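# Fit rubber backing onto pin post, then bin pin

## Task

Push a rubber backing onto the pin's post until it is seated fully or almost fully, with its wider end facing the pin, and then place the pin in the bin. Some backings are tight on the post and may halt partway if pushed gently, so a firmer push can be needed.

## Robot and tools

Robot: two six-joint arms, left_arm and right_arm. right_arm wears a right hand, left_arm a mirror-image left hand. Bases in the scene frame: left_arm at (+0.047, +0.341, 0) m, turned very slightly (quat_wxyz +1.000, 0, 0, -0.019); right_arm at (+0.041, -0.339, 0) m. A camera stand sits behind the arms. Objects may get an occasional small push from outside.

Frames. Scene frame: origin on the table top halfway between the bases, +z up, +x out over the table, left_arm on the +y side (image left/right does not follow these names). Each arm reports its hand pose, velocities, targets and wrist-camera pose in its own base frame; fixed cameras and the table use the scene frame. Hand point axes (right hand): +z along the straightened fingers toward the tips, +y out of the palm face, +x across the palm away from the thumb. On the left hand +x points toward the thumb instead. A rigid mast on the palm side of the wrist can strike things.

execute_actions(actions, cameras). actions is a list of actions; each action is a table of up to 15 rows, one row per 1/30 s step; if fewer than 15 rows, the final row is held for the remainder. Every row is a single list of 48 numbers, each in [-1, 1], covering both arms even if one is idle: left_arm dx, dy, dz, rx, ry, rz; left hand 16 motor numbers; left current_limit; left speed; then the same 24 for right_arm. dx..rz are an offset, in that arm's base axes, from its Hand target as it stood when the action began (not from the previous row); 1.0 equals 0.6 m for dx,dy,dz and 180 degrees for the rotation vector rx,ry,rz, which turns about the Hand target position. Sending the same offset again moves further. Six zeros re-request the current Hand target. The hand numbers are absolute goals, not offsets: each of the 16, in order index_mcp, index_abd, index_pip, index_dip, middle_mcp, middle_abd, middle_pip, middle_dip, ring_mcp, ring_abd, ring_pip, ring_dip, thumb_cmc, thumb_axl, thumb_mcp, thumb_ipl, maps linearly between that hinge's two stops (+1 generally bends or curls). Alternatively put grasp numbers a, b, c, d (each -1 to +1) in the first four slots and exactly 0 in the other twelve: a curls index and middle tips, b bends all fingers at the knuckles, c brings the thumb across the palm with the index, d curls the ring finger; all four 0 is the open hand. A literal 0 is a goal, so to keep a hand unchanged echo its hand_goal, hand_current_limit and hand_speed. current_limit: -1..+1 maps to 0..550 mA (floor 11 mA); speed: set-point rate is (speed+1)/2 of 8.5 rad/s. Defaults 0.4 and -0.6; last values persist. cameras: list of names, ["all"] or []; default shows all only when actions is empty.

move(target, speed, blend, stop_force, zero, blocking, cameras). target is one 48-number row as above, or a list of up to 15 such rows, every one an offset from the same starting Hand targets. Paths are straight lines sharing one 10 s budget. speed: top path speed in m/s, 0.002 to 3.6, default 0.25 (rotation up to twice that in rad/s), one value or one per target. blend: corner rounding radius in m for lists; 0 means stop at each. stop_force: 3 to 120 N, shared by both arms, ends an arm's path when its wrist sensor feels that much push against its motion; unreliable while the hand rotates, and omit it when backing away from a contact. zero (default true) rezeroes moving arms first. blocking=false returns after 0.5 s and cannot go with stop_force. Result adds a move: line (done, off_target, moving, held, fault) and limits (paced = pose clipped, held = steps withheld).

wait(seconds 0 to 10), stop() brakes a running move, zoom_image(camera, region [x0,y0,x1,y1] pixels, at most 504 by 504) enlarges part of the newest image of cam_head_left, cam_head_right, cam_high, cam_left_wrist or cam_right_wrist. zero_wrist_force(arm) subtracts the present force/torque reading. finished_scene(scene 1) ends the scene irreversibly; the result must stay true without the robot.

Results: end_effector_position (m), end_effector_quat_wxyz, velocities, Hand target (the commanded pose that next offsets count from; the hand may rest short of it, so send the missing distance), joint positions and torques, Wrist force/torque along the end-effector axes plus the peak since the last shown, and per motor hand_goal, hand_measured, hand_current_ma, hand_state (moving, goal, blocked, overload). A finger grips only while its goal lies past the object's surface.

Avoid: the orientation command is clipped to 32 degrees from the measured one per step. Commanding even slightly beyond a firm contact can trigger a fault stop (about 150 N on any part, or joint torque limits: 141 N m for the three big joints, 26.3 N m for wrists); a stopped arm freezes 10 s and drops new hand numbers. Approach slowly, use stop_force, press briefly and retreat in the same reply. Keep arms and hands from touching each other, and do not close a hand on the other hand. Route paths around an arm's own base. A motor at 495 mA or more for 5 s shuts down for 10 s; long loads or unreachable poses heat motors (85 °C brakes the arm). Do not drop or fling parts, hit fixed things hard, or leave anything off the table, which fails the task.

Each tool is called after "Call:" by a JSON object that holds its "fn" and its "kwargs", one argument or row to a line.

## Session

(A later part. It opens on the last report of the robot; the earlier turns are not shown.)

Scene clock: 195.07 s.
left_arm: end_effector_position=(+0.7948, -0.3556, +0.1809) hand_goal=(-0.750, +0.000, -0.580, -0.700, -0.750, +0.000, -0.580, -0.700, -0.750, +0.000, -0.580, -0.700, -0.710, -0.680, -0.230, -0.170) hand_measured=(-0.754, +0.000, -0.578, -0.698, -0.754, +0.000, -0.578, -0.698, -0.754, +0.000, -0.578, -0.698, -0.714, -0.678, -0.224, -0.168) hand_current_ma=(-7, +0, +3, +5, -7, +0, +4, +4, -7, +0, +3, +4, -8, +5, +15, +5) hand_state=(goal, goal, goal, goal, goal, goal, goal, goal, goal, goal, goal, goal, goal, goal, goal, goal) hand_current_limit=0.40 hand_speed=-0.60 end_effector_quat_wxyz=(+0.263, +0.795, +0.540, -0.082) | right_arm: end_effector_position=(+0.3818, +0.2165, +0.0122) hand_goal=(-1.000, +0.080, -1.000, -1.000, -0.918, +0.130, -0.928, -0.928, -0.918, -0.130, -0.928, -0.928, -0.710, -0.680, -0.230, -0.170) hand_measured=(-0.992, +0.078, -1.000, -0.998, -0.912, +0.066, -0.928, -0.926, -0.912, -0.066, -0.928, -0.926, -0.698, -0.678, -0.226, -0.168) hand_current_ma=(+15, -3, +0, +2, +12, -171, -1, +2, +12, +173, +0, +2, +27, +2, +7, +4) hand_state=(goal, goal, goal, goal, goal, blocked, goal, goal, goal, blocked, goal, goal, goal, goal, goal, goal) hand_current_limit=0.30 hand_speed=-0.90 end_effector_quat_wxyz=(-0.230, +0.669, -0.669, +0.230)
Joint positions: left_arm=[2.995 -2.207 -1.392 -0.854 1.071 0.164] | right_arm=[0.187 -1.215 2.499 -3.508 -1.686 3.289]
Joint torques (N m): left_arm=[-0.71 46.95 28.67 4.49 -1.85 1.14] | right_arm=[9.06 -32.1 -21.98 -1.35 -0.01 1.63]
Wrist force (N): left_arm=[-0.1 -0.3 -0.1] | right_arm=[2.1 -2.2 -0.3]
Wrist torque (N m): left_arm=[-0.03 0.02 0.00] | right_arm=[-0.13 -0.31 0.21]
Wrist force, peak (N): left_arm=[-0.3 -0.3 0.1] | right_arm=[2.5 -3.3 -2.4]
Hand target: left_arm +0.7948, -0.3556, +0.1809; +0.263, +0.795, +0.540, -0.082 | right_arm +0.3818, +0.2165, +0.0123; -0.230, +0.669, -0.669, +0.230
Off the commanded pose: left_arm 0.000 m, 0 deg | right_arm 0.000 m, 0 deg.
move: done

Call:
{"fn": "wait", "kwargs": {
  "seconds": 0,
  "cameras": ["all"]
}}

Call:
{"fn": "zoom_image", "kwargs": {
  "camera": "cam_high",
  "region": [180, 325, 240, 385]
}}

Call:
{"fn": "zoom_image", "kwargs": {
  "camera": "cam_head_right",
  "region": [240, 180, 360, 300]
}}

Call:
{"fn": "zoom_image", "kwargs": {
  "camera": "cam_right_wrist",
  "region": [232, 195, 272, 235]
}}

Scene clock: 196.53 s.
left_arm: end_effector_position=(+0.7948, -0.3556, +0.1809) hand_goal=(-0.750, +0.000, -0.580, -0.700, -0.750, +0.000, -0.580, -0.700, -0.750, +0.000, -0.580, -0.700, -0.710, -0.680, -0.230, -0.170) hand_measured=(-0.754, +0.000, -0.578, -0.698, -0.754, +0.000, -0.578, -0.698, -0.754, +0.000, -0.578, -0.698, -0.714, -0.678, -0.224, -0.168) hand_current_ma=(-7, +0, +3, +5, -7, +0, +4, +4, -7, +0, +3, +4, -8, +5, +15, +5) hand_state=(goal, goal, goal, goal, goal, goal, goal, goal, goal, goal, goal, goal, goal, goal, goal, goal) hand_current_limit=0.40 hand_speed=-0.60 end_effector_quat_wxyz=(+0.263, +0.795, +0.540, -0.082) | right_arm: end_effector_position=(+0.3818, +0.2165, +0.0123) hand_goal=(-1.000, +0.080, -1.000, -1.000, -0.918, +0.130, -0.928, -0.928, -0.918, -0.130, -0.928, -0.928, -0.710, -0.680, -0.230, -0.170) hand_measured=(-0.992, +0.078, -1.000, -0.998, -0.912, +0.066, -0.928, -0.926, -0.912, -0.066, -0.928, -0.926, -0.698, -0.678, -0.226, -0.168) hand_current_ma=(+15, -3, +0, +2, +13, -171, -1, +2, +12, +173, +0, +2, +27, +2, +7, +4) hand_state=(goal, goal, goal, goal, goal, blocked, goal, goal, goal, blocked, goal, goal, goal, goal, goal, goal) hand_current_limit=0.30 hand_speed=-0.90 end_effector_quat_wxyz=(-0.230, +0.669, -0.669, +0.230)
Joint positions: left_arm=[2.995 -2.207 -1.392 -0.854 1.071 0.164] | right_arm=[0.187 -1.216 2.499 -3.508 -1.686 3.289]
Joint torques (N m): left_arm=[-0.57 46.78 29.06 4.56 -2.02 1.38] | right_arm=[6.81 -32.07 -20.92 -1.01 0.52 1.53]
Wrist force (N): left_arm=[0.0 -0.2 0.0] | right_arm=[2.4 -2.2 -0.3]
Wrist torque (N m): left_arm=[-0.03 0.00 0.00] | right_arm=[-0.13 -0.35 0.23]
Wrist force, peak (N): left_arm=[-0.3 -0.5 -0.2] | right_arm=[2.3 -2.6 -0.3]
Hand target: left_arm +0.7948, -0.3556, +0.1809; +0.263, +0.795, +0.540, -0.082 | right_arm +0.3818, +0.2165, +0.0123; -0.230, +0.669, -0.669, +0.230
Off the commanded pose: left_arm 0.000 m, 0 deg | right_arm 0.000 m, 0 deg.
camera_calibration:
cam_right_wrist: T_world_to_cam=[[-0.492979, 0.780616, -0.384202, 0.0561165], [-0.151298, 0.357945, 0.921403, -0.0983506], [0.856785, 0.512361, -0.058354, -0.319526], [0, 0, 0, 1]] pos_world=[0.286549, 0.155111, 0.093535]

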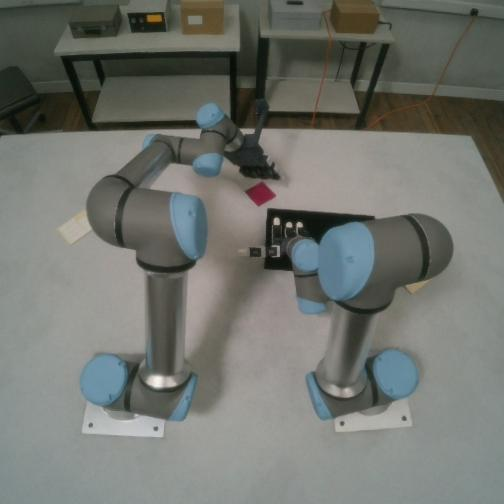

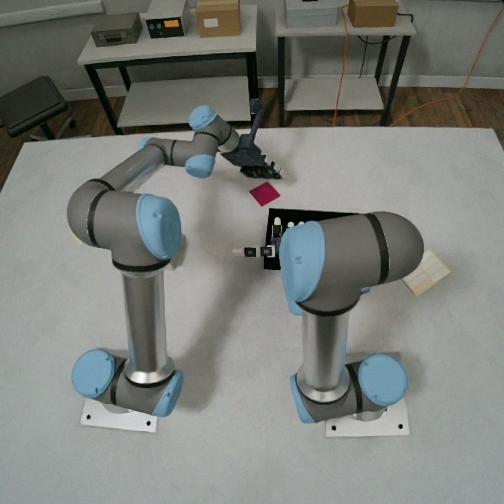

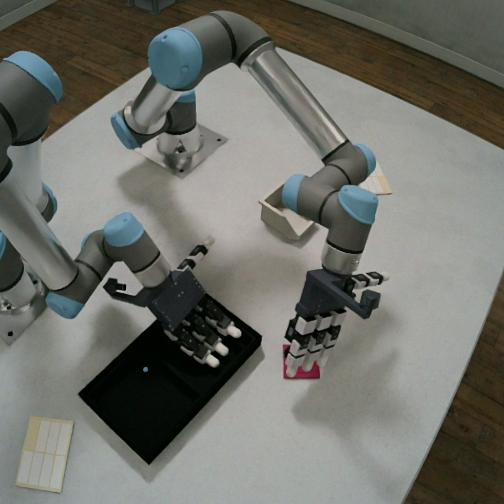

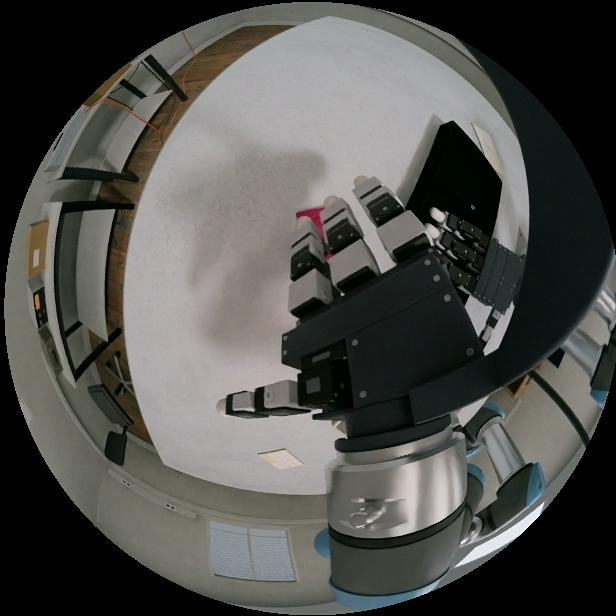

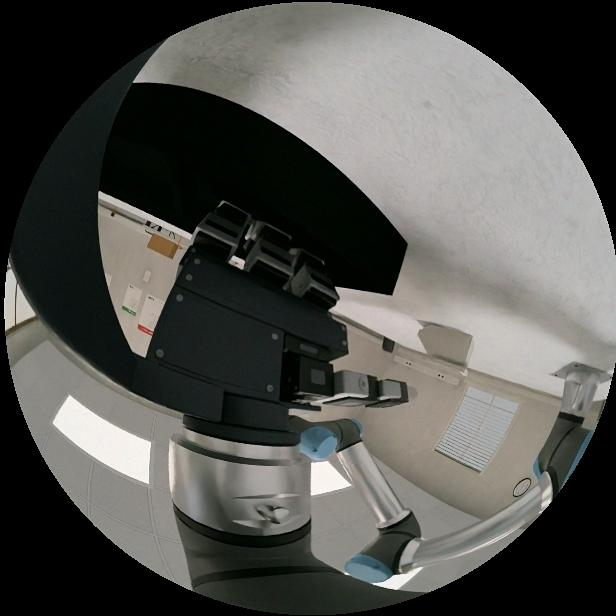

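Scaled by 8.400 from the camera's 504x504 image, which has a finer 720x720 frame.

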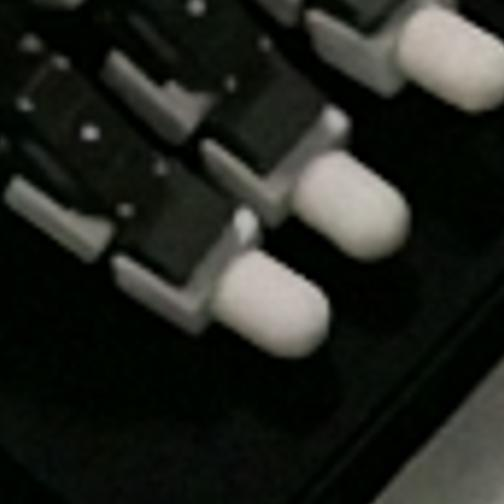

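Scaled by 4.200 from the camera's 504x504 image, which has a finer 720x720 frame.

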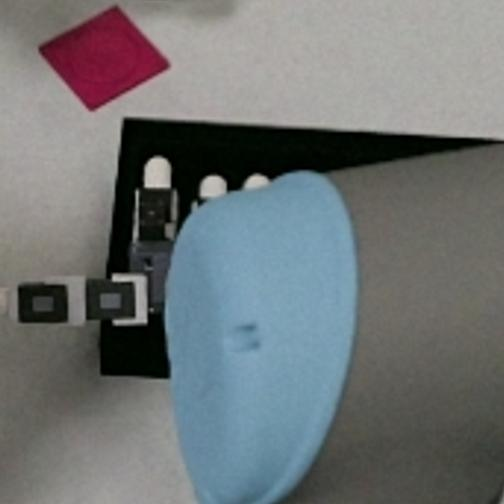

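Scaled by 12.600 from the camera's 616x616 image, which has a finer 880x880 frame.

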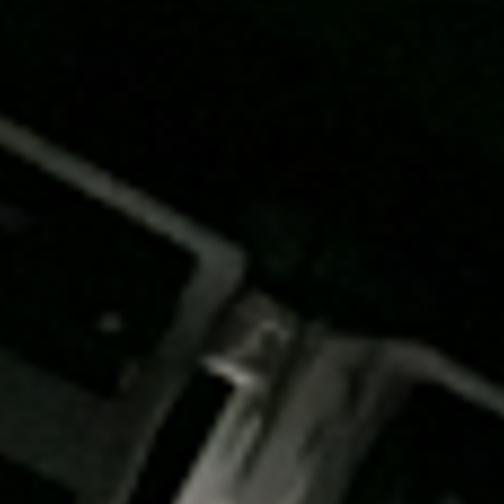

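Call:
{"fn": "zoom_image", "kwargs": {
  "camera": "cam_left_wrist",
  "region": [420, 190, 480, 250]
}}

Scaled by 8.400 from the camera's 616x616 image, which has a finer 880x880 frame.

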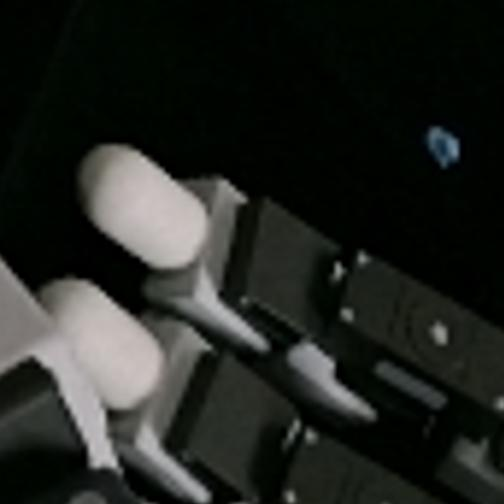

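Call:
{"fn": "move", "kwargs": {
  "target": [
    [0,0,0,0,0,0,0,0,0,0,0,0,0,0,0,0,0,0,0,0,0,0,0.4,-0.6,-0.00167,0,0,0,0,0,-1,0.08,-1,-1,-0.918,0.13,-0.927,-0.928,-0.918,-0.13,-0.927,-0.928,-0.71,-0.68,-0.23,-0.17,0.3,-0.9],
    [0,0,0,0,0,0,0,0,0,0,0,0,0,0,0,0,0,0,0,0,0,0,0.4,-0.6,-0.00167,0,-0.00717,0,0,0,-1,0.08,-1,-1,-0.918,0.13,-0.927,-0.928,-0.918,-0.13,-0.927,-0.928,-0.71,-0.68,-0.23,-0.17,0.3,-0.9]
  ],
  "speed": 0.01
}}

Scene clock: 198.70 s.
left_arm: end_effector_position=(+0.7948, -0.3556, +0.1809) hand_goal=(-0.750, +0.000, -0.580, -0.700, -0.750, +0.000, -0.580, -0.700, -0.750, +0.000, -0.580, -0.700, -0.710, -0.680, -0.230, -0.170) hand_measured=(-0.754, +0.000, -0.578, -0.698, -0.754, +0.000, -0.578, -0.698, -0.754, +0.000, -0.578, -0.698, -0.714, -0.678, -0.224, -0.168) hand_current_ma=(-7, +0, +3, +5, -7, +0, +4, +4, -7, +0, +3, +4, -8, +5, +15, +5) hand_state=(goal, goal, goal, goal, goal, goal, goal, goal, goal, goal, goal, goal, goal, goal, goal, goal) hand_current_limit=0.40 hand_speed=-0.60 end_effector_quat_wxyz=(+0.263, +0.795, +0.540, -0.082) | right_arm: end_effector_position=(+0.3808, +0.2165, +0.0080) hand_goal=(-1.000, +0.080, -1.000, -1.000, -0.918, +0.130, -0.928, -0.928, -0.918, -0.130, -0.928, -0.928, -0.710, -0.680, -0.230, -0.170) hand_measured=(-0.992, +0.078, -1.000, -0.998, -0.928, +0.066, -0.936, -0.926, -0.926, -0.066, -0.934, -0.926, -0.698, -0.678, -0.226, -0.168) hand_current_ma=(+15, -3, +0, +2, -20, -169, -15, +2, -18, +173, -10, +1, +27, +2, +7, +4) hand_state=(goal, goal, goal, goal, goal, blocked, goal, goal, goal, blocked, goal, goal, goal, goal, goal, goal) hand_current_limit=0.30 hand_speed=-0.90 end_effector_quat_wxyz=(-0.230, +0.669, -0.669, +0.230)
Joint positions: left_arm=[2.995 -2.207 -1.392 -0.854 1.071 0.164] | right_arm=[0.187 -1.201 2.502 -3.526 -1.686 3.29]
Joint torques (N m): left_arm=[-0.57 46.99 29.29 4.42 -1.93 1.33] | right_arm=[12.49 -15.31 6.25 -3.81 -0.83 1.57]
Wrist force (N): left_arm=[-0.3 -0.2 0.0] | right_arm=[2.8 -3.5 -4.9]
Wrist torque (N m): left_arm=[-0.03 0.05 -0.03] | right_arm=[0.43 -0.15 0.18]
Wrist force, peak (N): left_arm=[-0.1 -0.4 -0.2] | right_arm=[2.5 -3.5 -5.2]
Hand target: left_arm +0.7948, -0.3556, +0.1809; +0.263, +0.795, +0.540, -0.082 | right_arm +0.3808, +0.2165, +0.0080; -0.230, +0.669, -0.669, +0.230
Off the commanded pose: left_arm 0.000 m, 0 deg | right_arm 0.000 m, 0 deg.
move: done

Call:
{"fn": "move", "kwargs": {
  "target": [
    [0,0,0,0,0,0,0,0,0,0,0,0,0,0,0,0,0,0,0,0,0,0,0.4,-0.6,0,0,0.00717,0,0,0,-1,0.08,-1,-1,-0.918,0.13,-0.927,-0.928,-0.918,-0.13,-0.927,-0.928,-0.71,-0.68,-0.23,-0.17,0.3,-0.9],
    [0,0,0,0,0,0,0,0,0,0,0,0,0,0,0,0,0,0,0,0,0,0,0.4,-0.6,-0.00167,0,0.00717,0,0,0,-1,0.08,-1,-1,-0.918,0.13,-0.927,-0.928,-0.918,-0.13,-0.927,-0.928,-0.71,-0.68,-0.23,-0.17,0.3,-0.9],
    [0,0,0,0,0,0,0,0,0,0,0,0,0,0,0,0,0,0,0,0,0,0,0.4,-0.6,-0.00167,0,0,0,0,0,-1,0.08,-1,-1,-0.918,0.13,-0.927,-0.928,-0.918,-0.13,-0.927,-0.928,-0.71,-0.68,-0.23,-0.17,0.3,-0.9]
  ],
  "speed": 0.01
}}

Scene clock: 201.33 s.
left_arm: end_effector_position=(+0.7948, -0.3556, +0.1809) hand_goal=(-0.750, +0.000, -0.580, -0.700, -0.750, +0.000, -0.580, -0.700, -0.750, +0.000, -0.580, -0.700, -0.710, -0.680, -0.230, -0.170) hand_measured=(-0.754, +0.000, -0.578, -0.698, -0.754, +0.000, -0.578, -0.698, -0.754, +0.000, -0.578, -0.698, -0.714, -0.678, -0.224, -0.168) hand_current_ma=(-7, +0, +3, +5, -7, +0, +4, +4, -7, +0, +3, +4, -8, +5, +15, +5) hand_state=(goal, goal, goal, goal, goal, goal, goal, goal, goal, goal, goal, goal, goal, goal, goal, goal) hand_current_limit=0.40 hand_speed=-0.60 end_effector_quat_wxyz=(+0.263, +0.795, +0.540, -0.082) | right_arm: end_effector_position=(+0.3798, +0.2165, +0.0080) hand_goal=(-1.000, +0.080, -1.000, -1.000, -0.918, +0.130, -0.928, -0.928, -0.918, -0.130, -0.928, -0.928, -0.710, -0.680, -0.230, -0.170) hand_measured=(-0.992, +0.078, -1.000, -0.998, -0.928, +0.066, -0.936, -0.926, -0.926, -0.066, -0.934, -0.926, -0.698, -0.678, -0.226, -0.168) hand_current_ma=(+15, -3, +0, +2, -19, -169, -15, +2, -17, +173, -10, +1, +27, +2, +7, +4) hand_state=(goal, goal, goal, goal, goal, blocked, goal, goal, goal, blocked, goal, goal, goal, goal, goal, goal) hand_current_limit=0.30 hand_speed=-0.90 end_effector_quat_wxyz=(-0.230, +0.669, -0.669, +0.230)
Joint positions: left_arm=[2.995 -2.207 -1.392 -0.854 1.071 0.164] | right_arm=[0.188 -1.202 2.504 -3.528 -1.686 3.29]
Joint torques (N m): left_arm=[-1.22 47.96 28.69 4.49 -1.84 1.38] | right_arm=[13.32 -16.05 6.66 -4.27 -1.11 1.65]
Wrist force (N): left_arm=[-0.1 -0.3 -0.1] | right_arm=[2.5 -3.5 -5.1]
Wrist torque (N m): left_arm=[-0.03 0.01 0.00] | right_arm=[0.42 -0.13 0.11]
Wrist force, peak (N): left_arm=[0.0 -0.4 -0.2] | right_arm=[2.4 -3.9 -5.2]
Hand target: left_arm +0.7948, -0.3556, +0.1809; +0.263, +0.795, +0.540, -0.082 | right_arm +0.3798, +0.2165, +0.0080; -0.230, +0.669, -0.669, +0.230
Off the commanded pose: left_arm 0.000 m, 0 deg | right_arm 0.000 m, 0 deg.
move: done

Call:
{"fn": "move", "kwargs": {
  "target": [
    [0,0,0,0,0,0,0,0,0,0,0,0,0,0,0,0,0,0,0,0,0,0,0.4,-0.6,0,0,0.00717,0,0,0,-1,0.08,-1,-1,-0.918,0.13,-0.927,-0.928,-0.918,-0.13,-0.927,-0.928,-0.71,-0.68,-0.23,-0.17,0.3,-0.9],
    [0,0,0,0,0,0,0,0,0,0,0,0,0,0,0,0,0,0,0,0,0,0,0.4,-0.6,-0.00333,0,0.00717,0,0,0,-1,0.08,-1,-1,-0.918,0.13,-0.927,-0.928,-0.918,-0.13,-0.927,-0.928,-0.71,-0.68,-0.23,-0.17,0.3,-0.9],
    [0,0,0,0,0,0,0,0,0,0,0,0,0,0,0,0,0,0,0,0,0,0,0.4,-0.6,-0.00333,0,0.00083,0,0,0,-1,0.08,-1,-1,-0.918,0.13,-0.927,-0.928,-0.918,-0.13,-0.927,-0.928,-0.71,-0.68,-0.23,-0.17,0.3,-0.9]
  ],
  "speed": 0.01
}}

Scene clock: 203.77 s.
left_arm: end_effector_position=(+0.7948, -0.3556, +0.1809) hand_goal=(-0.750, +0.000, -0.580, -0.700, -0.750, +0.000, -0.580, -0.700, -0.750, +0.000, -0.580, -0.700, -0.710, -0.680, -0.230, -0.170) hand_measured=(-0.754, +0.000, -0.578, -0.698, -0.754, +0.000, -0.578, -0.698, -0.754, +0.000, -0.578, -0.698, -0.714, -0.678, -0.224, -0.168) hand_current_ma=(-7, +0, +3, +5, -7, +0, +4, +4, -7, +0, +3, +4, -8, +5, +15, +5) hand_state=(goal, goal, goal, goal, goal, goal, goal, goal, goal, goal, goal, goal, goal, goal, goal, goal) hand_current_limit=0.40 hand_speed=-0.60 end_effector_quat_wxyz=(+0.263, +0.795, +0.540, -0.082) | right_arm: end_effector_position=(+0.3778, +0.2165, +0.0085) hand_goal=(-1.000, +0.080, -1.000, -1.000, -0.918, +0.130, -0.928, -0.928, -0.918, -0.130, -0.928, -0.928, -0.710, -0.680, -0.230, -0.170) hand_measured=(-0.992, +0.078, -1.000, -0.998, -0.924, +0.066, -0.934, -0.926, -0.924, -0.066, -0.932, -0.926, -0.698, -0.678, -0.226, -0.168) hand_current_ma=(+15, -3, +0, +2, -13, -169, -11, +2, -11, +173, -7, +1, +27, +2, +7, +4) hand_state=(goal, goal, goal, goal, goal, blocked, goal, goal, goal, blocked, goal, goal, goal, goal, goal, goal) hand_current_limit=0.30 hand_speed=-0.90 end_effector_quat_wxyz=(-0.230, +0.669, -0.669, +0.230)
Joint positions: left_arm=[2.995 -2.207 -1.392 -0.854 1.071 0.164] | right_arm=[0.189 -1.205 2.509 -3.528 -1.687 3.291]
Joint torques (N m): left_arm=[-0.91 47.03 29.05 4.44 -1.91 1.37] | right_arm=[12.23 -15.57 7.81 -4.03 -1.22 1.68]
Wrist force (N): left_arm=[-0.2 -0.2 -0.1] | right_arm=[2.3 -3.3 -4.1]
Wrist torque (N m): left_arm=[-0.03 0.02 -0.01] | right_arm=[0.32 -0.15 0.10]
Wrist force, peak (N): left_arm=[-0.3 -0.4 -0.2] | right_arm=[2.5 -3.6 -5.3]
Hand target: left_arm +0.7948, -0.3556, +0.1809; +0.263, +0.795, +0.540, -0.082 | right_arm +0.3778, +0.2165, +0.0085; -0.230, +0.669, -0.669, +0.230
Off the commanded pose: left_arm 0.000 m, 0 deg | right_arm 0.000 m, 0 deg.
move: done

Call:
{"fn": "move", "kwargs": {
  "target": [
    [0,0,0,0,0,0,0,0,0,0,0,0,0,0,0,0,0,0,0,0,0,0,0.4,-0.6,0,0,0.00633,0,0,0,-1,0.08,-1,-1,-0.918,0.13,-0.927,-0.928,-0.918,-0.13,-0.927,-0.928,-0.71,-0.68,-0.23,-0.17,0.3,-0.9],
    [0,0,0,0,0,0,0,0,0,0,0,0,0,0,0,0,0,0,0,0,0,0,0.4,-0.6,-0.00667,0,0.00633,0,0,0,-1,0.08,-1,-1,-0.918,0.13,-0.927,-0.928,-0.918,-0.13,-0.927,-0.928,-0.71,-0.68,-0.23,-0.17,0.3,-0.9],
    [0,0,0,0,0,0,0,0,0,0,0,0,0,0,0,0,0,0,0,0,0,0,0.4,-0.6,-0.00667,0,0,0,0,0,-1,0.08,-1,-1,-0.918,0.13,-0.927,-0.928,-0.918,-0.13,-0.927,-0.928,-0.71,-0.68,-0.23,-0.17,0.3,-0.9]
  ],
  "speed": 0.01
}}

Scene clock: 206.07 s.
left_arm: end_effector_position=(+0.7948, -0.3556, +0.1809) hand_goal=(-0.750, +0.000, -0.580, -0.700, -0.750, +0.000, -0.580, -0.700, -0.750, +0.000, -0.580, -0.700, -0.710, -0.680, -0.230, -0.170) hand_measured=(-0.754, +0.000, -0.578, -0.698, -0.754, +0.000, -0.578, -0.698, -0.754, +0.000, -0.578, -0.698, -0.714, -0.678, -0.224, -0.168) hand_current_ma=(-7, +0, +3, +5, -7, +0, +4, +4, -7, +0, +3, +4, -8, +5, +15, +5) hand_state=(goal, goal, goal, goal, goal, goal, goal, goal, goal, goal, goal, goal, goal, goal, goal, goal) hand_current_limit=0.40 hand_speed=-0.60 end_effector_quat_wxyz=(+0.263, +0.795, +0.540, -0.082) | right_arm: end_effector_position=(+0.3738, +0.2165, +0.0085) hand_goal=(-1.000, +0.080, -1.000, -1.000, -0.918, +0.130, -0.928, -0.928, -0.918, -0.130, -0.928, -0.928, -0.710, -0.680, -0.230, -0.170) hand_measured=(-0.992, +0.078, -1.000, -0.998, -0.924, +0.066, -0.934, -0.926, -0.924, -0.066, -0.932, -0.926, -0.698, -0.678, -0.226, -0.168) hand_current_ma=(+15, -3, +0, +2, -12, -169, -11, +2, -11, +173, -7, +1, +27, +2, +7, +4) hand_state=(goal, goal, goal, goal, goal, blocked, goal, goal, goal, blocked, goal, goal, goal, goal, goal, goal) hand_current_limit=0.30 hand_speed=-0.90 end_effector_quat_wxyz=(-0.230, +0.669, -0.669, +0.230)
Joint positions: left_arm=[2.995 -2.207 -1.392 -0.854 1.071 0.164] | right_arm=[0.191 -1.209 2.518 -3.534 -1.688 3.293]
Joint torques (N m): left_arm=[-0.97 47.26 29.21 4.51 -1.89 1.38] | right_arm=[12.35 -14.67 7.68 -4.3 -0.98 1.67]
Wrist force (N): left_arm=[-0.1 -0.2 0.2] | right_arm=[2.3 -3.5 -3.8]
Wrist torque (N m): left_arm=[-0.05 0.02 0.00] | right_arm=[0.30 -0.16 0.08]
Wrist force, peak (N): left_arm=[-0.3 -0.3 -0.1] | right_arm=[2.7 -3.5 -4.4]
Hand target: left_arm +0.7948, -0.3556, +0.1809; +0.263, +0.795, +0.540, -0.082 | right_arm +0.3738, +0.2165, +0.0085; -0.230, +0.669, -0.669, +0.230
Off the commanded pose: left_arm 0.000 m, 0 deg | right_arm 0.000 m, 0 deg.
move: done

Call:
{"fn": "move", "kwargs": {
  "target": [0,0,0,0,0,0,0,0,0,0,0,0,0,0,0,0,0,0,0,0,0,0,0.4,-0.6,0,0,0.038,0,0,0,-1,0.08,-1,-1,-0.918,0.13,-0.927,-0.928,-0.918,-0.13,-0.927,-0.928,-0.71,-0.68,-0.23,-0.17,0.3,-0.9],
  "speed": 0.02,
  "cameras": ["cam_right_wrist", "cam_left_wrist", "cam_high"]
}}

Call:
{"fn": "zoom_image", "kwargs": {
  "camera": "cam_right_wrist",
  "region": [232, 185, 282, 235]
}}

Call:
{"fn": "zoom_image", "kwargs": {
  "camera": "cam_left_wrist",
  "region": [410, 180, 470, 240]
}}

Call:
{"fn": "zoom_image", "kwargs": {
  "camera": "cam_high",
  "region": [180, 315, 240, 375]
}}

Scene clock: 208.50 s.
left_arm: end_effector_position=(+0.7948, -0.3556, +0.1809) hand_goal=(-0.750, +0.000, -0.580, -0.700, -0.750, +0.000, -0.580, -0.700, -0.750, +0.000, -0.580, -0.700, -0.710, -0.680, -0.230, -0.170) hand_measured=(-0.754, +0.000, -0.578, -0.698, -0.754, +0.000, -0.578, -0.698, -0.754, +0.000, -0.578, -0.698, -0.714, -0.678, -0.224, -0.168) hand_current_ma=(-7, +0, +3, +5, -7, +0, +4, +4, -7, +0, +3, +4, -8, +5, +15, +5) hand_state=(goal, goal, goal, goal, goal, goal, goal, goal, goal, goal, goal, goal, goal, goal, goal, goal) hand_current_limit=0.40 hand_speed=-0.60 end_effector_quat_wxyz=(+0.263, +0.795, +0.540, -0.082) | right_arm: end_effector_position=(+0.3738, +0.2165, +0.0312) hand_goal=(-1.000, +0.080, -1.000, -1.000, -0.918, +0.130, -0.928, -0.928, -0.918, -0.130, -0.928, -0.928, -0.710, -0.680, -0.230, -0.170) hand_measured=(-0.992, +0.078, -1.000, -0.998, -0.912, +0.066, -0.928, -0.926, -0.912, -0.066, -0.928, -0.926, -0.698, -0.678, -0.226, -0.168) hand_current_ma=(+15, -3, +0, +2, +12, -169, -1, +2, +12, +173, +0, +1, +27, +2, +7, +4) hand_state=(goal, goal, goal, goal, goal, blocked, goal, goal, goal, blocked, goal, goal, goal, goal, goal, goal) hand_current_limit=0.30 hand_speed=-0.90 end_effector_quat_wxyz=(-0.230, +0.669, -0.669, +0.230)
Joint positions: left_arm=[2.995 -2.207 -1.392 -0.854 1.071 0.164] | right_arm=[0.191 -1.296 2.511 -3.44 -1.688 3.293]
Joint torques (N m): left_arm=[-0.56 46.79 28.58 4.56 -1.85 1.43] | right_arm=[12.32 -30.64 -23.13 -1.16 0.13 1.18]
Wrist force (N): left_arm=[-0.2 -0.2 -0.2] | right_arm=[2.5 -2.2 -0.2]
Wrist torque (N m): left_arm=[-0.02 0.02 -0.01] | right_arm=[-0.17 -0.36 0.16]
Wrist force, peak (N): left_arm=[-0.1 -0.4 -0.2] | right_arm=[2.5 -3.5 -4.4]
Hand target: left_arm +0.7948, -0.3556, +0.1809; +0.263, +0.795, +0.540, -0.082 | right_arm +0.3738, +0.2165, +0.0313; -0.230, +0.669, -0.669, +0.230
Off the commanded pose: left_arm 0.000 m, 0 deg | right_arm 0.000 m, 0 deg.
move: done
camera_calibration:
cam_right_wrist: T_world_to_cam=[[-0.492972, 0.780598, -0.384246, 0.05944], [-0.151322, 0.357984, 0.921385, -0.116973], [0.856785, 0.512361, -0.0583544, -0.311568], [0, 0, 0, 1]] pos_world=[0.278549, 0.155111, 0.112435]
Images, in order (width x height): cam_high 504x504, cam_left_wrist 616x616, cam_right_wrist 616x616.

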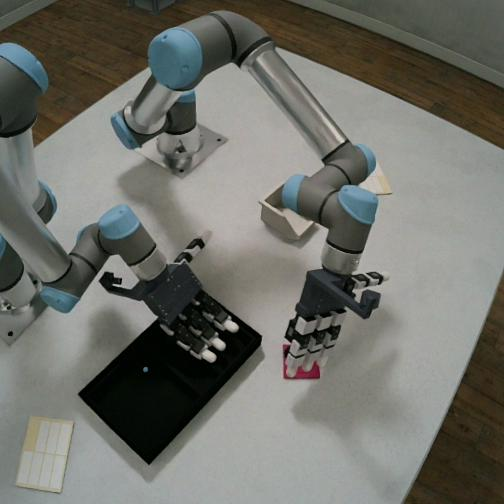

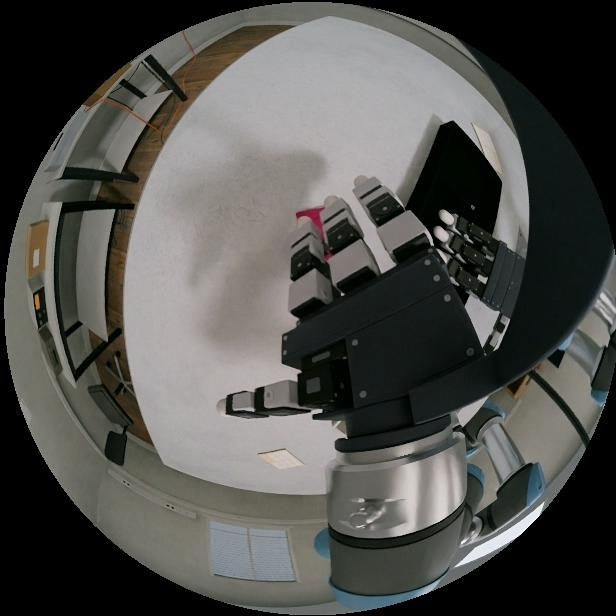

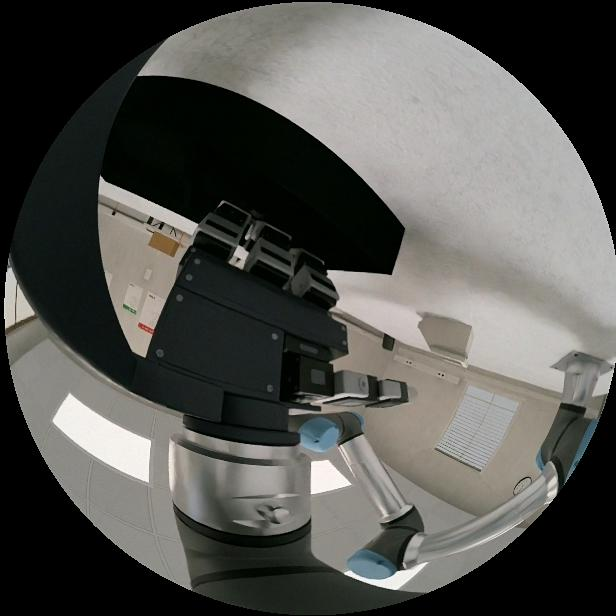

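Scaled by 10.080 from the camera's 616x616 image, which has a finer 880x880 frame.

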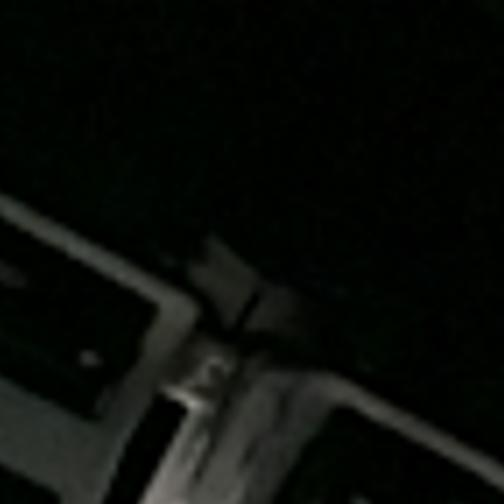

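Scaled by 8.400 from the camera's 616x616 image, which has a finer 880x880 frame.

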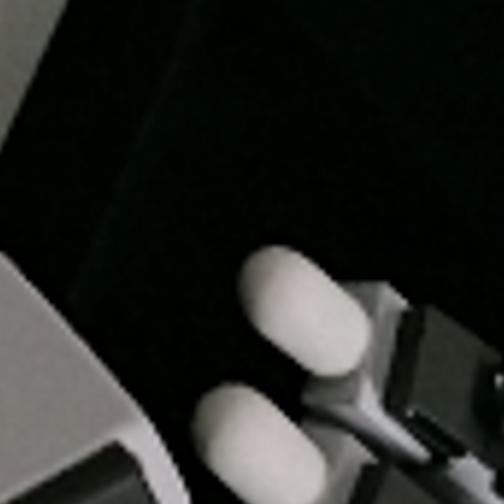

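Scaled by 8.400 from the camera's 504x504 image, which has a finer 720x720 frame.

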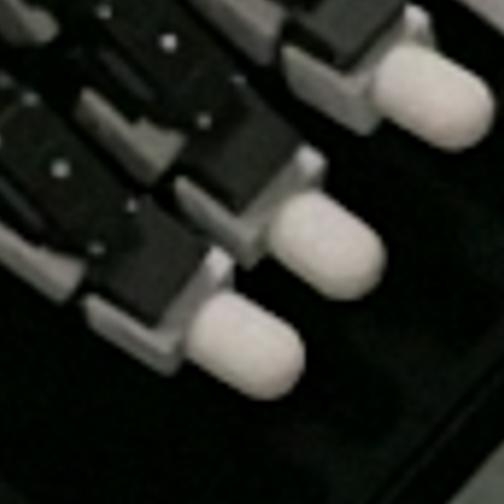

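Call:
{"fn": "move", "kwargs": {
  "target": [
    [0,0,0,0,0,0,0,0,0,0,0,0,0,0,0,0,0,0,0,0,0,0,0.4,-0.6,0,0,-0.0333,0,0,0,-1,0.08,-1,-1,-0.918,0.17,-0.927,-0.928,-0.918,-0.17,-0.927,-0.928,-0.71,-0.68,-0.23,-0.17,0.4,-0.9],
    [0,0,0,0,0,0,0,0,0,0,0,0,0,0,0,0,0,0,0,0,0,0,0.4,-0.6,-0.0058,0,-0.0443,0,0,0,-1,0.08,-1,-1,-0.918,0.17,-0.927,-0.928,-0.918,-0.17,-0.927,-0.928,-0.71,-0.68,-0.23,-0.17,0.4,-0.9]
  ],
  "speed": [0.03, 0.006]
}}

Scene clock: 212.43 s.
left_arm: end_effector_position=(+0.7948, -0.3556, +0.1809) hand_goal=(-0.750, +0.000, -0.580, -0.700, -0.750, +0.000, -0.580, -0.700, -0.750, +0.000, -0.580, -0.700, -0.710, -0.680, -0.230, -0.170) hand_measured=(-0.754, +0.000, -0.578, -0.698, -0.754, +0.000, -0.578, -0.698, -0.754, +0.000, -0.578, -0.698, -0.714, -0.678, -0.224, -0.168) hand_current_ma=(-7, +0, +3, +5, -7, +0, +4, +4, -7, +0, +3, +4, -8, +5, +15, +5) hand_state=(goal, goal, goal, goal, goal, goal, goal, goal, goal, goal, goal, goal, goal, goal, goal, goal) hand_current_limit=0.40 hand_speed=-0.60 end_effector_quat_wxyz=(+0.263, +0.795, +0.540, -0.082) | right_arm: end_effector_position=(+0.3704, +0.2165, +0.0048) hand_goal=(-1.000, +0.080, -1.000, -1.000, -0.918, +0.170, -0.928, -0.928, -0.918, -0.170, -0.928, -0.928, -0.710, -0.680, -0.230, -0.170) hand_measured=(-0.992, +0.078, -1.000, -0.998, -0.950, +0.070, -0.946, -0.928, -0.948, -0.070, -0.944, -0.930, -0.698, -0.678, -0.226, -0.168) hand_current_ma=(+15, -3, +0, +2, -89, -303, -39, -1, -83, +303, -36, -3, +27, +2, +7, +4) hand_state=(goal, goal, goal, goal, blocked, blocked, goal, goal, blocked, blocked, goal, goal, goal, goal, goal, goal) hand_current_limit=0.40 hand_speed=-0.90 end_effector_quat_wxyz=(-0.230, +0.669, -0.669, +0.230)
Joint positions: left_arm=[2.995 -2.207 -1.392 -0.854 1.071 0.164] | right_arm=[0.193 -1.198 2.527 -3.554 -1.689 3.295]
Joint torques (N m): left_arm=[-0.7 46.93 29.82 4.33 -1.9 1.42] | right_arm=[13.07 -12.86 7.87 -3.43 -0.96 1.82]
Wrist force (N): left_arm=[0.0 -0.2 0.0] | right_arm=[3.0 -6.5 -5.4]
Wrist torque (N m): left_arm=[-0.02 0.01 0.00] | right_arm=[0.56 -0.05 0.04]
Wrist force, peak (N): left_arm=[-0.3 -0.5 0.0] | right_arm=[2.9 -6.7 -5.4]
Hand target: left_arm +0.7948, -0.3556, +0.1809; +0.263, +0.795, +0.540, -0.082 | right_arm +0.3703, +0.2165, +0.0047; -0.230, +0.669, -0.669, +0.230
Off the commanded pose: left_arm 0.000 m, 0 deg | right_arm 0.000 m, 0 deg.
move: done

Call:
{"fn": "move", "kwargs": {
  "target": [0,0,0,0,0,0,0,0,0,0,0,0,0,0,0,0,0,0,0,0,0,0,0.4,-0.6,-0.0067,0,-0.0133,0,0,0,-1,0.08,-1,-1,-0.918,0.17,-0.927,-0.928,-0.918,-0.17,-0.927,-0.928,-0.71,-0.68,-0.23,-0.17,0.4,-0.9],
  "speed": 0.006,
  "stop_force": 15,
  "cameras": ["cam_right_wrist"]
}}

Call:
{"fn": "zoom_image", "kwargs": {
  "camera": "cam_right_wrist",
  "region": [232, 195, 272, 235]
}}

Scene clock: 215.30 s.
left_arm: end_effector_position=(+0.7948, -0.3556, +0.1809) hand_goal=(-0.750, +0.000, -0.580, -0.700, -0.750, +0.000, -0.580, -0.700, -0.750, +0.000, -0.580, -0.700, -0.710, -0.680, -0.230, -0.170) hand_measured=(-0.754, +0.000, -0.578, -0.698, -0.754, +0.000, -0.578, -0.698, -0.754, +0.000, -0.578, -0.698, -0.714, -0.678, -0.224, -0.168) hand_current_ma=(-7, +0, +3, +5, -7, +0, +4, +4, -7, +0, +3, +4, -8, +5, +15, +5) hand_state=(goal, goal, goal, goal, goal, goal, goal, goal, goal, goal, goal, goal, goal, goal, goal, goal) hand_current_limit=0.40 hand_speed=-0.60 end_effector_quat_wxyz=(+0.263, +0.795, +0.540, -0.082) | right_arm: end_effector_position=(+0.3663, +0.2165, -0.0033) hand_goal=(-1.000, +0.080, -1.000, -1.000, -0.918, +0.170, -0.928, -0.928, -0.918, -0.170, -0.928, -0.928, -0.710, -0.680, -0.230, -0.170) hand_measured=(-0.992, +0.078, -1.000, -0.998, -0.994, +0.072, -0.970, -0.936, -0.988, -0.070, -0.966, -0.938, -0.698, -0.678, -0.226, -0.168) hand_current_ma=(+15, -3, +0, +2, -276, -298, -116, -14, -249, +303, -103, -18, +27, +2, +7, +4) hand_state=(goal, goal, goal, goal, blocked, blocked, blocked, goal, blocked, blocked, blocked, goal, goal, goal, goal, goal) hand_current_limit=0.40 hand_speed=-0.90 end_effector_quat_wxyz=(-0.230, +0.669, -0.669, +0.230)
Joint positions: left_arm=[2.995 -2.207 -1.392 -0.854 1.071 0.164] | right_arm=[0.196 -1.169 2.537 -3.593 -1.691 3.297]
Joint torques (N m): left_arm=[-0.85 47.26 30.01 4.47 -1.99 1.46] | right_arm=[14.22 -10.92 11.82 -1.91 -0.47 1.64]
Wrist force (N): left_arm=[0.0 -0.1 0.1] | right_arm=[3.7 -12.5 -8.3]
Wrist torque (N m): left_arm=[-0.02 0.01 0.00] | right_arm=[1.06 0.14 -0.08]
Wrist force, peak (N): left_arm=[-0.2 -0.4 0.0] | right_arm=[3.9 -12.7 -8.4]
Hand target: left_arm +0.7948, -0.3556, +0.1809; +0.263, +0.795, +0.540, -0.082 | right_arm +0.3663, +0.2165, -0.0033; -0.230, +0.669, -0.669, +0.230
Off the commanded pose: left_arm 0.000 m, 0 deg | right_arm 0.000 m, 0 deg.
move: done
camera_calibration:
cam_right_wrist: T_world_to_cam=[[-0.492979, 0.780616, -0.384202, 0.0424818], [-0.151298, 0.357945, 0.921403, -0.0863219], [0.856785, 0.512361, -0.058354, -0.307156], [0, 0, 0, 1]] pos_world=[0.271049, 0.155111, 0.077935]
Images, in order (width x height): cam_right_wrist 616x616.

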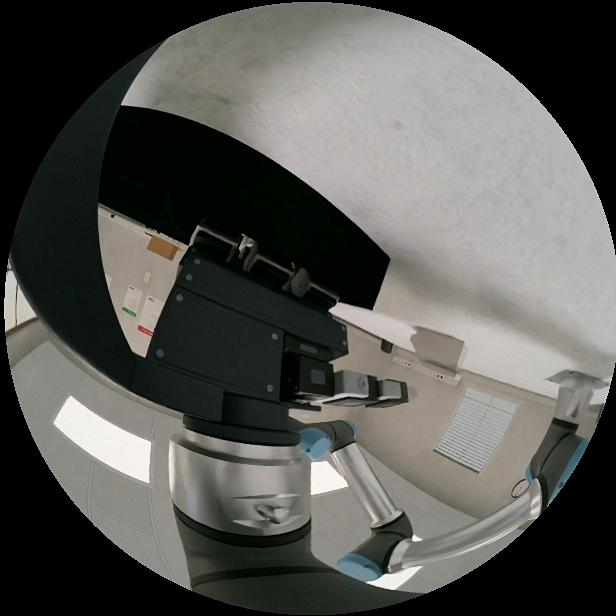

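Scaled by 12.600 from the camera's 616x616 image, which has a finer 880x880 frame.

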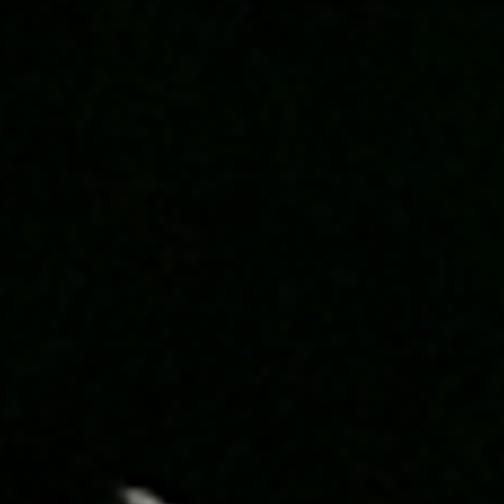

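Call:
{"fn": "move", "kwargs": {
  "target": [0,0,0,0,0,0,0,0,0,0,0,0,0,0,0,0,0,0,0,0,0,0,0.4,-0.6,0.0118,0,0.0217,0,0,0,-1,0.08,-1,-1,-0.918,0.17,-0.927,-0.928,-0.918,-0.17,-0.927,-0.928,-0.71,-0.68,-0.23,-0.17,0.4,-0.9],
  "speed": 0.012,
  "cameras": ["cam_right_wrist"]
}}

Call:
{"fn": "zoom_image", "kwargs": {
  "camera": "cam_right_wrist",
  "region": [232, 195, 272, 235]
}}

Scene clock: 218.40 s.
left_arm: end_effector_position=(+0.7948, -0.3556, +0.1809) hand_goal=(-0.750, +0.000, -0.580, -0.700, -0.750, +0.000, -0.580, -0.700, -0.750, +0.000, -0.580, -0.700, -0.710, -0.680, -0.230, -0.170) hand_measured=(-0.754, +0.000, -0.578, -0.698, -0.754, +0.000, -0.578, -0.698, -0.754, +0.000, -0.578, -0.698, -0.714, -0.678, -0.224, -0.168) hand_current_ma=(-7, +0, +3, +5, -7, +0, +4, +4, -7, +0, +3, +4, -8, +5, +15, +5) hand_state=(goal, goal, goal, goal, goal, goal, goal, goal, goal, goal, goal, goal, goal, goal, goal, goal) hand_current_limit=0.40 hand_speed=-0.60 end_effector_quat_wxyz=(+0.263, +0.795, +0.540, -0.082) | right_arm: end_effector_position=(+0.3734, +0.2165, +0.0097) hand_goal=(-1.000, +0.080, -1.000, -1.000, -0.918, +0.170, -0.928, -0.928, -0.918, -0.170, -0.928, -0.928, -0.710, -0.680, -0.230, -0.170) hand_measured=(-0.992, +0.078, -1.000, -0.998, -0.914, +0.072, -0.930, -0.930, -0.910, -0.070, -0.928, -0.930, -0.698, -0.678, -0.226, -0.168) hand_current_ma=(+15, -3, +0, +2, +9, -296, -2, -4, +15, +303, +0, -2, +27, +2, +7, +4) hand_state=(goal, goal, goal, goal, goal, blocked, goal, goal, goal, blocked, goal, goal, goal, goal, goal, goal) hand_current_limit=0.40 hand_speed=-0.90 end_effector_quat_wxyz=(-0.230, +0.669, -0.669, +0.230)
Joint positions: left_arm=[2.995 -2.207 -1.392 -0.854 1.071 0.164] | right_arm=[0.192 -1.214 2.519 -3.529 -1.688 3.293]
Joint torques (N m): left_arm=[-0.23 46.87 30.44 4.47 -1.95 1.57] | right_arm=[-12.91 -31.72 -19.84 -1.14 0.94 -1.32]
Wrist force (N): left_arm=[-0.1 -0.4 -0.2] | right_arm=[2.3 -2.2 -0.5]
Wrist torque (N m): left_arm=[-0.04 0.01 0.00] | right_arm=[-0.11 -0.33 0.23]
Wrist force, peak (N): left_arm=[0.0 -0.5 0.0] | right_arm=[3.7 -12.8 -8.5]
Hand target: left_arm +0.7948, -0.3556, +0.1809; +0.263, +0.795, +0.540, -0.082 | right_arm +0.3734, +0.2165, +0.0097; -0.230, +0.669, -0.669, +0.230
Off the commanded pose: left_arm 0.000 m, 0 deg | right_arm 0.000 m, 0 deg.
move: done
camera_calibration:
cam_right_wrist: T_world_to_cam=[[-0.492972, 0.780598, -0.384246, 0.0509815], [-0.151322, 0.357984, 0.921385, -0.0972234], [0.856785, 0.512361, -0.0583544, -0.31248], [0, 0, 0, 1]] pos_world=[0.278149, 0.155111, 0.090935]
Images, in order (width x height): cam_right_wrist 616x616.

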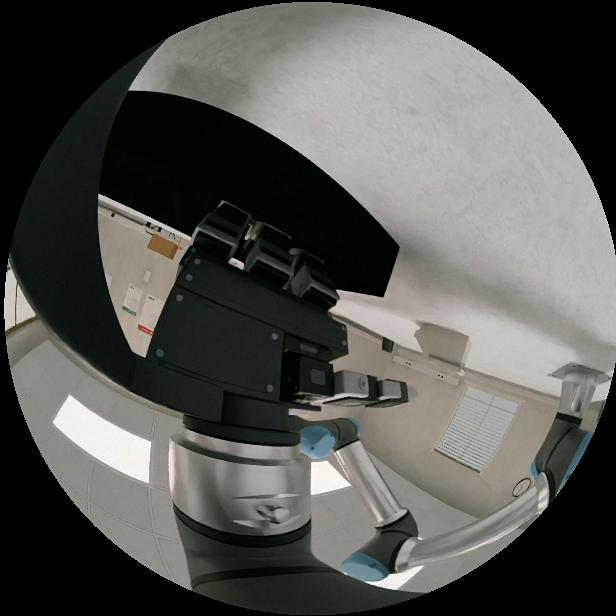

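Scaled by 12.600 from the camera's 616x616 image, which has a finer 880x880 frame.

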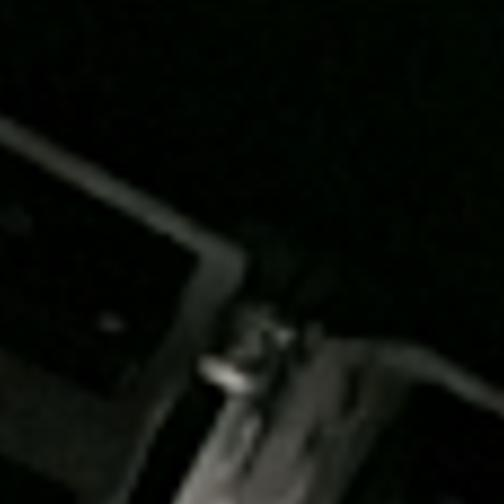

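Call:
{"fn": "move", "kwargs": {
  "target": [0,0,0,0,0,0,0,0,0,0,0,0,0,0,0,0,0,0,0,0,0,0,0.4,-0.6,0,0,-0.01,0,0,0,-1,0.08,-1,-1,-0.918,0.17,-0.927,-0.928,-0.918,-0.17,-0.927,-0.928,-0.71,-0.68,-0.23,-0.17,0.4,-0.9],
  "speed": 0.005,
  "stop_force": 3
}}

Scene clock: 219.97 s.
left_arm: end_effector_position=(+0.7948, -0.3556, +0.1809) hand_goal=(-0.750, +0.000, -0.580, -0.700, -0.750, +0.000, -0.580, -0.700, -0.750, +0.000, -0.580, -0.700, -0.710, -0.680, -0.230, -0.170) hand_measured=(-0.754, +0.000, -0.578, -0.698, -0.754, +0.000, -0.578, -0.698, -0.754, +0.000, -0.578, -0.698, -0.714, -0.678, -0.224, -0.168) hand_current_ma=(-7, +0, +3, +5, -7, +0, +4, +4, -7, +0, +3, +4, -8, +5, +15, +5) hand_state=(goal, goal, goal, goal, goal, goal, goal, goal, goal, goal, goal, goal, goal, goal, goal, goal) hand_current_limit=0.40 hand_speed=-0.60 end_effector_quat_wxyz=(+0.263, +0.795, +0.540, -0.082) | right_arm: end_effector_position=(+0.3735, +0.2165, +0.0081) hand_goal=(-1.000, +0.080, -1.000, -1.000, -0.918, +0.170, -0.928, -0.928, -0.918, -0.170, -0.928, -0.928, -0.710, -0.680, -0.230, -0.170) hand_measured=(-0.992, +0.078, -1.000, -0.998, -0.922, +0.072, -0.934, -0.930, -0.920, -0.070, -0.930, -0.930, -0.698, -0.678, -0.226, -0.168) hand_current_ma=(+15, -3, +0, +2, -7, -296, -9, -4, -1, +303, -4, -2, +27, +2, +7, +4) hand_state=(goal, goal, goal, goal, goal, blocked, goal, goal, goal, blocked, goal, goal, goal, goal, goal, goal) hand_current_limit=0.40 hand_speed=-0.90 end_effector_quat_wxyz=(-0.230, +0.669, -0.669, +0.230)
Joint positions: left_arm=[2.995 -2.207 -1.392 -0.854 1.071 0.164] | right_arm=[0.192 -1.208 2.519 -3.536 -1.688 3.293]
Joint torques (N m): left_arm=[-0.86 46.93 29.48 4.51 -1.93 1.48] | right_arm=[-10.29 -31.93 -14.58 -0.89 0.86 -1.25]
Wrist force (N): left_arm=[-0.1 -0.2 -0.2] | right_arm=[2.1 -3.1 -1.4]
Wrist torque (N m): left_arm=[-0.01 0.01 0.00] | right_arm=[0.02 -0.28 0.18]
Wrist force, peak (N): left_arm=[0.2 -0.4 0.0] | right_arm=[2.4 -3.3 -3.5]
Hand target: left_arm +0.7948, -0.3556, +0.1809; +0.263, +0.795, +0.540, -0.082 | right_arm +0.3735, +0.2165, +0.0081; -0.230, +0.669, -0.669, +0.230 (not the last commanded pose)
Off the commanded pose: left_arm 0.000 m, 0 deg | right_arm 0.004 m, 0 deg.
move: contact (right_arm)

Call:
{"fn": "move", "kwargs": {
  "target": [
    [0,0,0,0,0,0,0,0,0,0,0,0,0,0,0,0,0,0,0,0,0,0,0.4,-0.6,0,0,0.0015,0,0,0,-1,0.08,-1,-1,-0.918,0.17,-0.927,-0.928,-0.918,-0.17,-0.927,-0.928,-0.71,-0.68,-0.23,-0.17,0.4,-0.9],
    [0,0,0,0,0,0,0,0,0,0,0,0,0,0,0,0,0,0,0,0,0,0,0.4,-0.6,0,0,0.0016,0,0,0,-1,0.08,-1,-1,-0.918,0.001,-0.927,-0.928,-0.918,-0.001,-0.927,-0.928,-0.71,-0.68,-0.23,-0.17,0.4,-0.95]
  ],
  "speed": 0.006,
  "cameras": ["cam_right_wrist"]
}}

Call:
{"fn": "zoom_image", "kwargs": {
  "camera": "cam_right_wrist",
  "region": [232, 195, 272, 235]
}}

Scene clock: 222.30 s.
left_arm: end_effector_position=(+0.7948, -0.3556, +0.1809) hand_goal=(-0.750, +0.000, -0.580, -0.700, -0.750, +0.000, -0.580, -0.700, -0.750, +0.000, -0.580, -0.700, -0.710, -0.680, -0.230, -0.170) hand_measured=(-0.754, +0.000, -0.578, -0.698, -0.754, +0.000, -0.578, -0.698, -0.754, +0.000, -0.578, -0.698, -0.714, -0.678, -0.224, -0.168) hand_current_ma=(-7, +0, +3, +5, -7, +0, +4, +4, -7, +0, +3, +4, -8, +5, +15, +5) hand_state=(goal, goal, goal, goal, goal, goal, goal, goal, goal, goal, goal, goal, goal, goal, goal, goal) hand_current_limit=0.40 hand_speed=-0.60 end_effector_quat_wxyz=(+0.263, +0.795, +0.540, -0.082) | right_arm: end_effector_position=(+0.3735, +0.2165, +0.0091) hand_goal=(-1.000, +0.080, -1.000, -1.000, -0.918, +0.000, -0.928, -0.928, -0.918, -0.002, -0.928, -0.928, -0.710, -0.680, -0.230, -0.170) hand_measured=(-0.992, +0.078, -1.000, -0.998, -0.912, +0.004, -0.928, -0.930, -0.912, -0.006, -0.928, -0.930, -0.698, -0.678, -0.226, -0.168) hand_current_ma=(+15, -3, +0, +2, +13, +4, +0, -3, +11, -4, +0, -2, +27, +2, +7, +4) hand_state=(goal, goal, goal, goal, goal, goal, goal, goal, goal, goal, goal, goal, goal, goal, goal, goal) hand_current_limit=0.40 hand_speed=-0.95 end_effector_quat_wxyz=(-0.230, +0.669, -0.669, +0.230)
Joint positions: left_arm=[2.995 -2.207 -1.392 -0.854 1.071 0.164] | right_arm=[0.192 -1.212 2.519 -3.532 -1.688 3.293]
Joint torques (N m): left_arm=[-0.73 47.14 29.35 4.43 -2 1.5] | right_arm=[-10.41 -31.48 -20.47 -1.4 0.87 -1.4]
Wrist force (N): left_arm=[-0.1 -0.3 0.0] | right_arm=[2.5 -2.3 -0.4]
Wrist torque (N m): left_arm=[-0.05 0.02 0.00] | right_arm=[-0.13 -0.35 0.25]
Wrist force, peak (N): left_arm=[0.2 -0.4 -0.2] | right_arm=[2.7 -3.2 -1.4]
Hand target: left_arm +0.7948, -0.3556, +0.1809; +0.263, +0.795, +0.540, -0.082 | right_arm +0.3735, +0.2165, +0.0091; -0.230, +0.669, -0.669, +0.230
Off the commanded pose: left_arm 0.000 m, 0 deg | right_arm 0.000 m, 0 deg.
move: done
camera_calibration:
cam_right_wrist: T_world_to_cam=[[-0.492858, 0.780621, -0.384345, 0.0507359], [-0.151607, 0.35792, 0.921362, -0.0964719], [0.8568, 0.51237, -0.0580564, -0.31264], [0, 0, 0, 1]] pos_world=[0.27825, 0.155111, 0.0902349]
Images, in order (width x height): cam_right_wrist 616x616.

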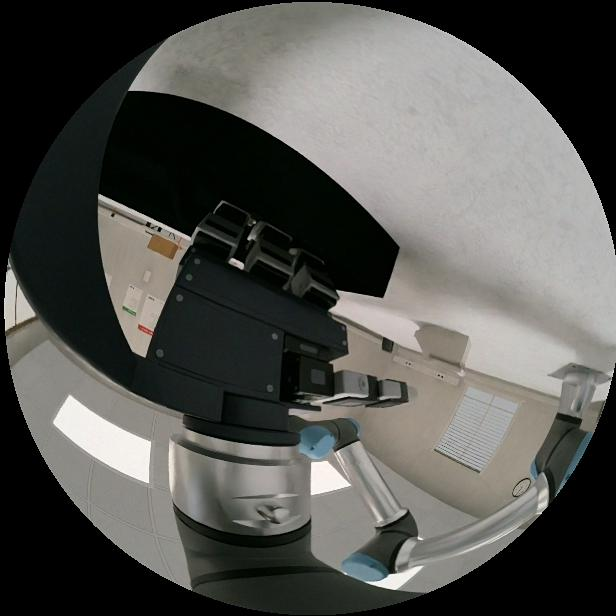

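Scaled by 12.600 from the camera's 616x616 image, which has a finer 880x880 frame.

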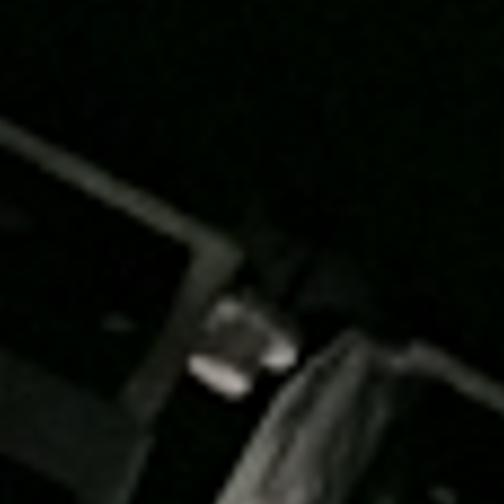

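Call:
{"fn": "move", "kwargs": {
  "target": [0,0,0,0,0,0,0,0,0,0,0,0,0,0,0,0,0,0,0,0,0,0,0.4,-0.6,0,0,0.0365,0,0,0,-1,0.08,-1,-1,-0.918,0.001,-0.927,-0.928,-0.918,-0.001,-0.927,-0.928,-0.71,-0.68,-0.23,-0.17,0.4,-0.95],
  "speed": 0.015,
  "cameras": ["cam_right_wrist"]
}}

Call:
{"fn": "zoom_image", "kwargs": {
  "camera": "cam_right_wrist",
  "region": [232, 185, 282, 235]
}}

Scene clock: 224.57 s.
left_arm: end_effector_position=(+0.7948, -0.3556, +0.1809) hand_goal=(-0.750, +0.000, -0.580, -0.700, -0.750, +0.000, -0.580, -0.700, -0.750, +0.000, -0.580, -0.700, -0.710, -0.680, -0.230, -0.170) hand_measured=(-0.754, +0.000, -0.578, -0.698, -0.754, +0.000, -0.578, -0.698, -0.754, +0.000, -0.578, -0.698, -0.714, -0.678, -0.224, -0.168) hand_current_ma=(-7, +0, +3, +5, -7, +0, +4, +4, -7, +0, +3, +4, -8, +5, +15, +5) hand_state=(goal, goal, goal, goal, goal, goal, goal, goal, goal, goal, goal, goal, goal, goal, goal, goal) hand_current_limit=0.40 hand_speed=-0.60 end_effector_quat_wxyz=(+0.263, +0.795, +0.540, -0.082) | right_arm: end_effector_position=(+0.3735, +0.2165, +0.0309) hand_goal=(-1.000, +0.080, -1.000, -1.000, -0.918, +0.000, -0.928, -0.928, -0.918, -0.002, -0.928, -0.928, -0.710, -0.680, -0.230, -0.170) hand_measured=(-0.992, +0.078, -1.000, -0.998, -0.912, +0.004, -0.928, -0.930, -0.912, -0.006, -0.928, -0.930, -0.698, -0.678, -0.226, -0.168) hand_current_ma=(+15, -3, +0, +2, +13, +4, +0, -3, +11, -4, +0, -2, +27, +2, +7, +4) hand_state=(goal, goal, goal, goal, goal, goal, goal, goal, goal, goal, goal, goal, goal, goal, goal, goal) hand_current_limit=0.40 hand_speed=-0.95 end_effector_quat_wxyz=(-0.230, +0.669, -0.669, +0.230)
Joint positions: left_arm=[2.995 -2.207 -1.392 -0.854 1.071 0.164] | right_arm=[0.192 -1.295 2.512 -3.442 -1.688 3.293]
Joint torques (N m): left_arm=[-0.99 47.15 30.67 4.46 -1.9 1.45] | right_arm=[-10.22 -30.01 -23.02 -0.79 0.63 -1.24]
Wrist force (N): left_arm=[-0.1 -0.2 -0.2] | right_arm=[2.4 -2.3 -0.5]
Wrist torque (N m): left_arm=[-0.01 0.01 0.00] | right_arm=[-0.14 -0.33 0.25]
Wrist force, peak (N): left_arm=[-0.2 -0.4 -0.2] | right_arm=[2.6 -2.5 -0.1]
Hand target: left_arm +0.7948, -0.3556, +0.1809; +0.263, +0.795, +0.540, -0.082 | right_arm +0.3735, +0.2165, +0.0310; -0.230, +0.669, -0.669, +0.230
Off the commanded pose: left_arm 0.000 m, 0 deg | right_arm 0.000 m, 0 deg.
move: done
camera_calibration:
cam_right_wrist: T_world_to_cam=[[-0.492858, 0.780621, -0.384345, 0.0591531], [-0.151607, 0.35792, 0.921362, -0.11665], [0.8568, 0.51237, -0.0580564, -0.311369], [0, 0, 0, 1]] pos_world=[0.27825, 0.155111, 0.112135]
Images, in order (width x height): cam_right_wrist 616x616.

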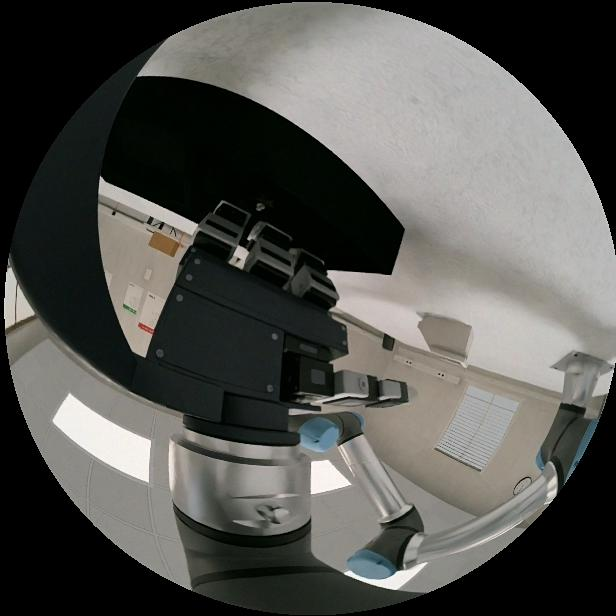

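Scaled by 10.080 from the camera's 616x616 image, which has a finer 880x880 frame.

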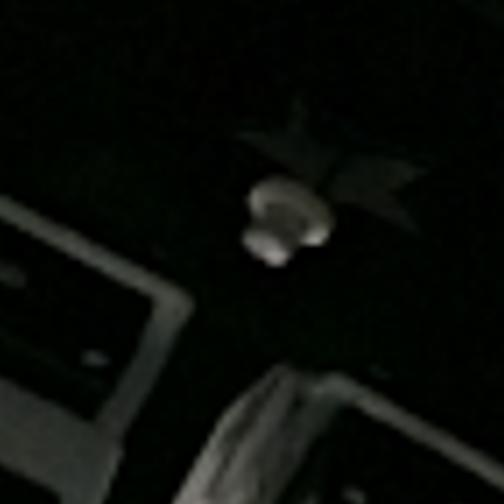

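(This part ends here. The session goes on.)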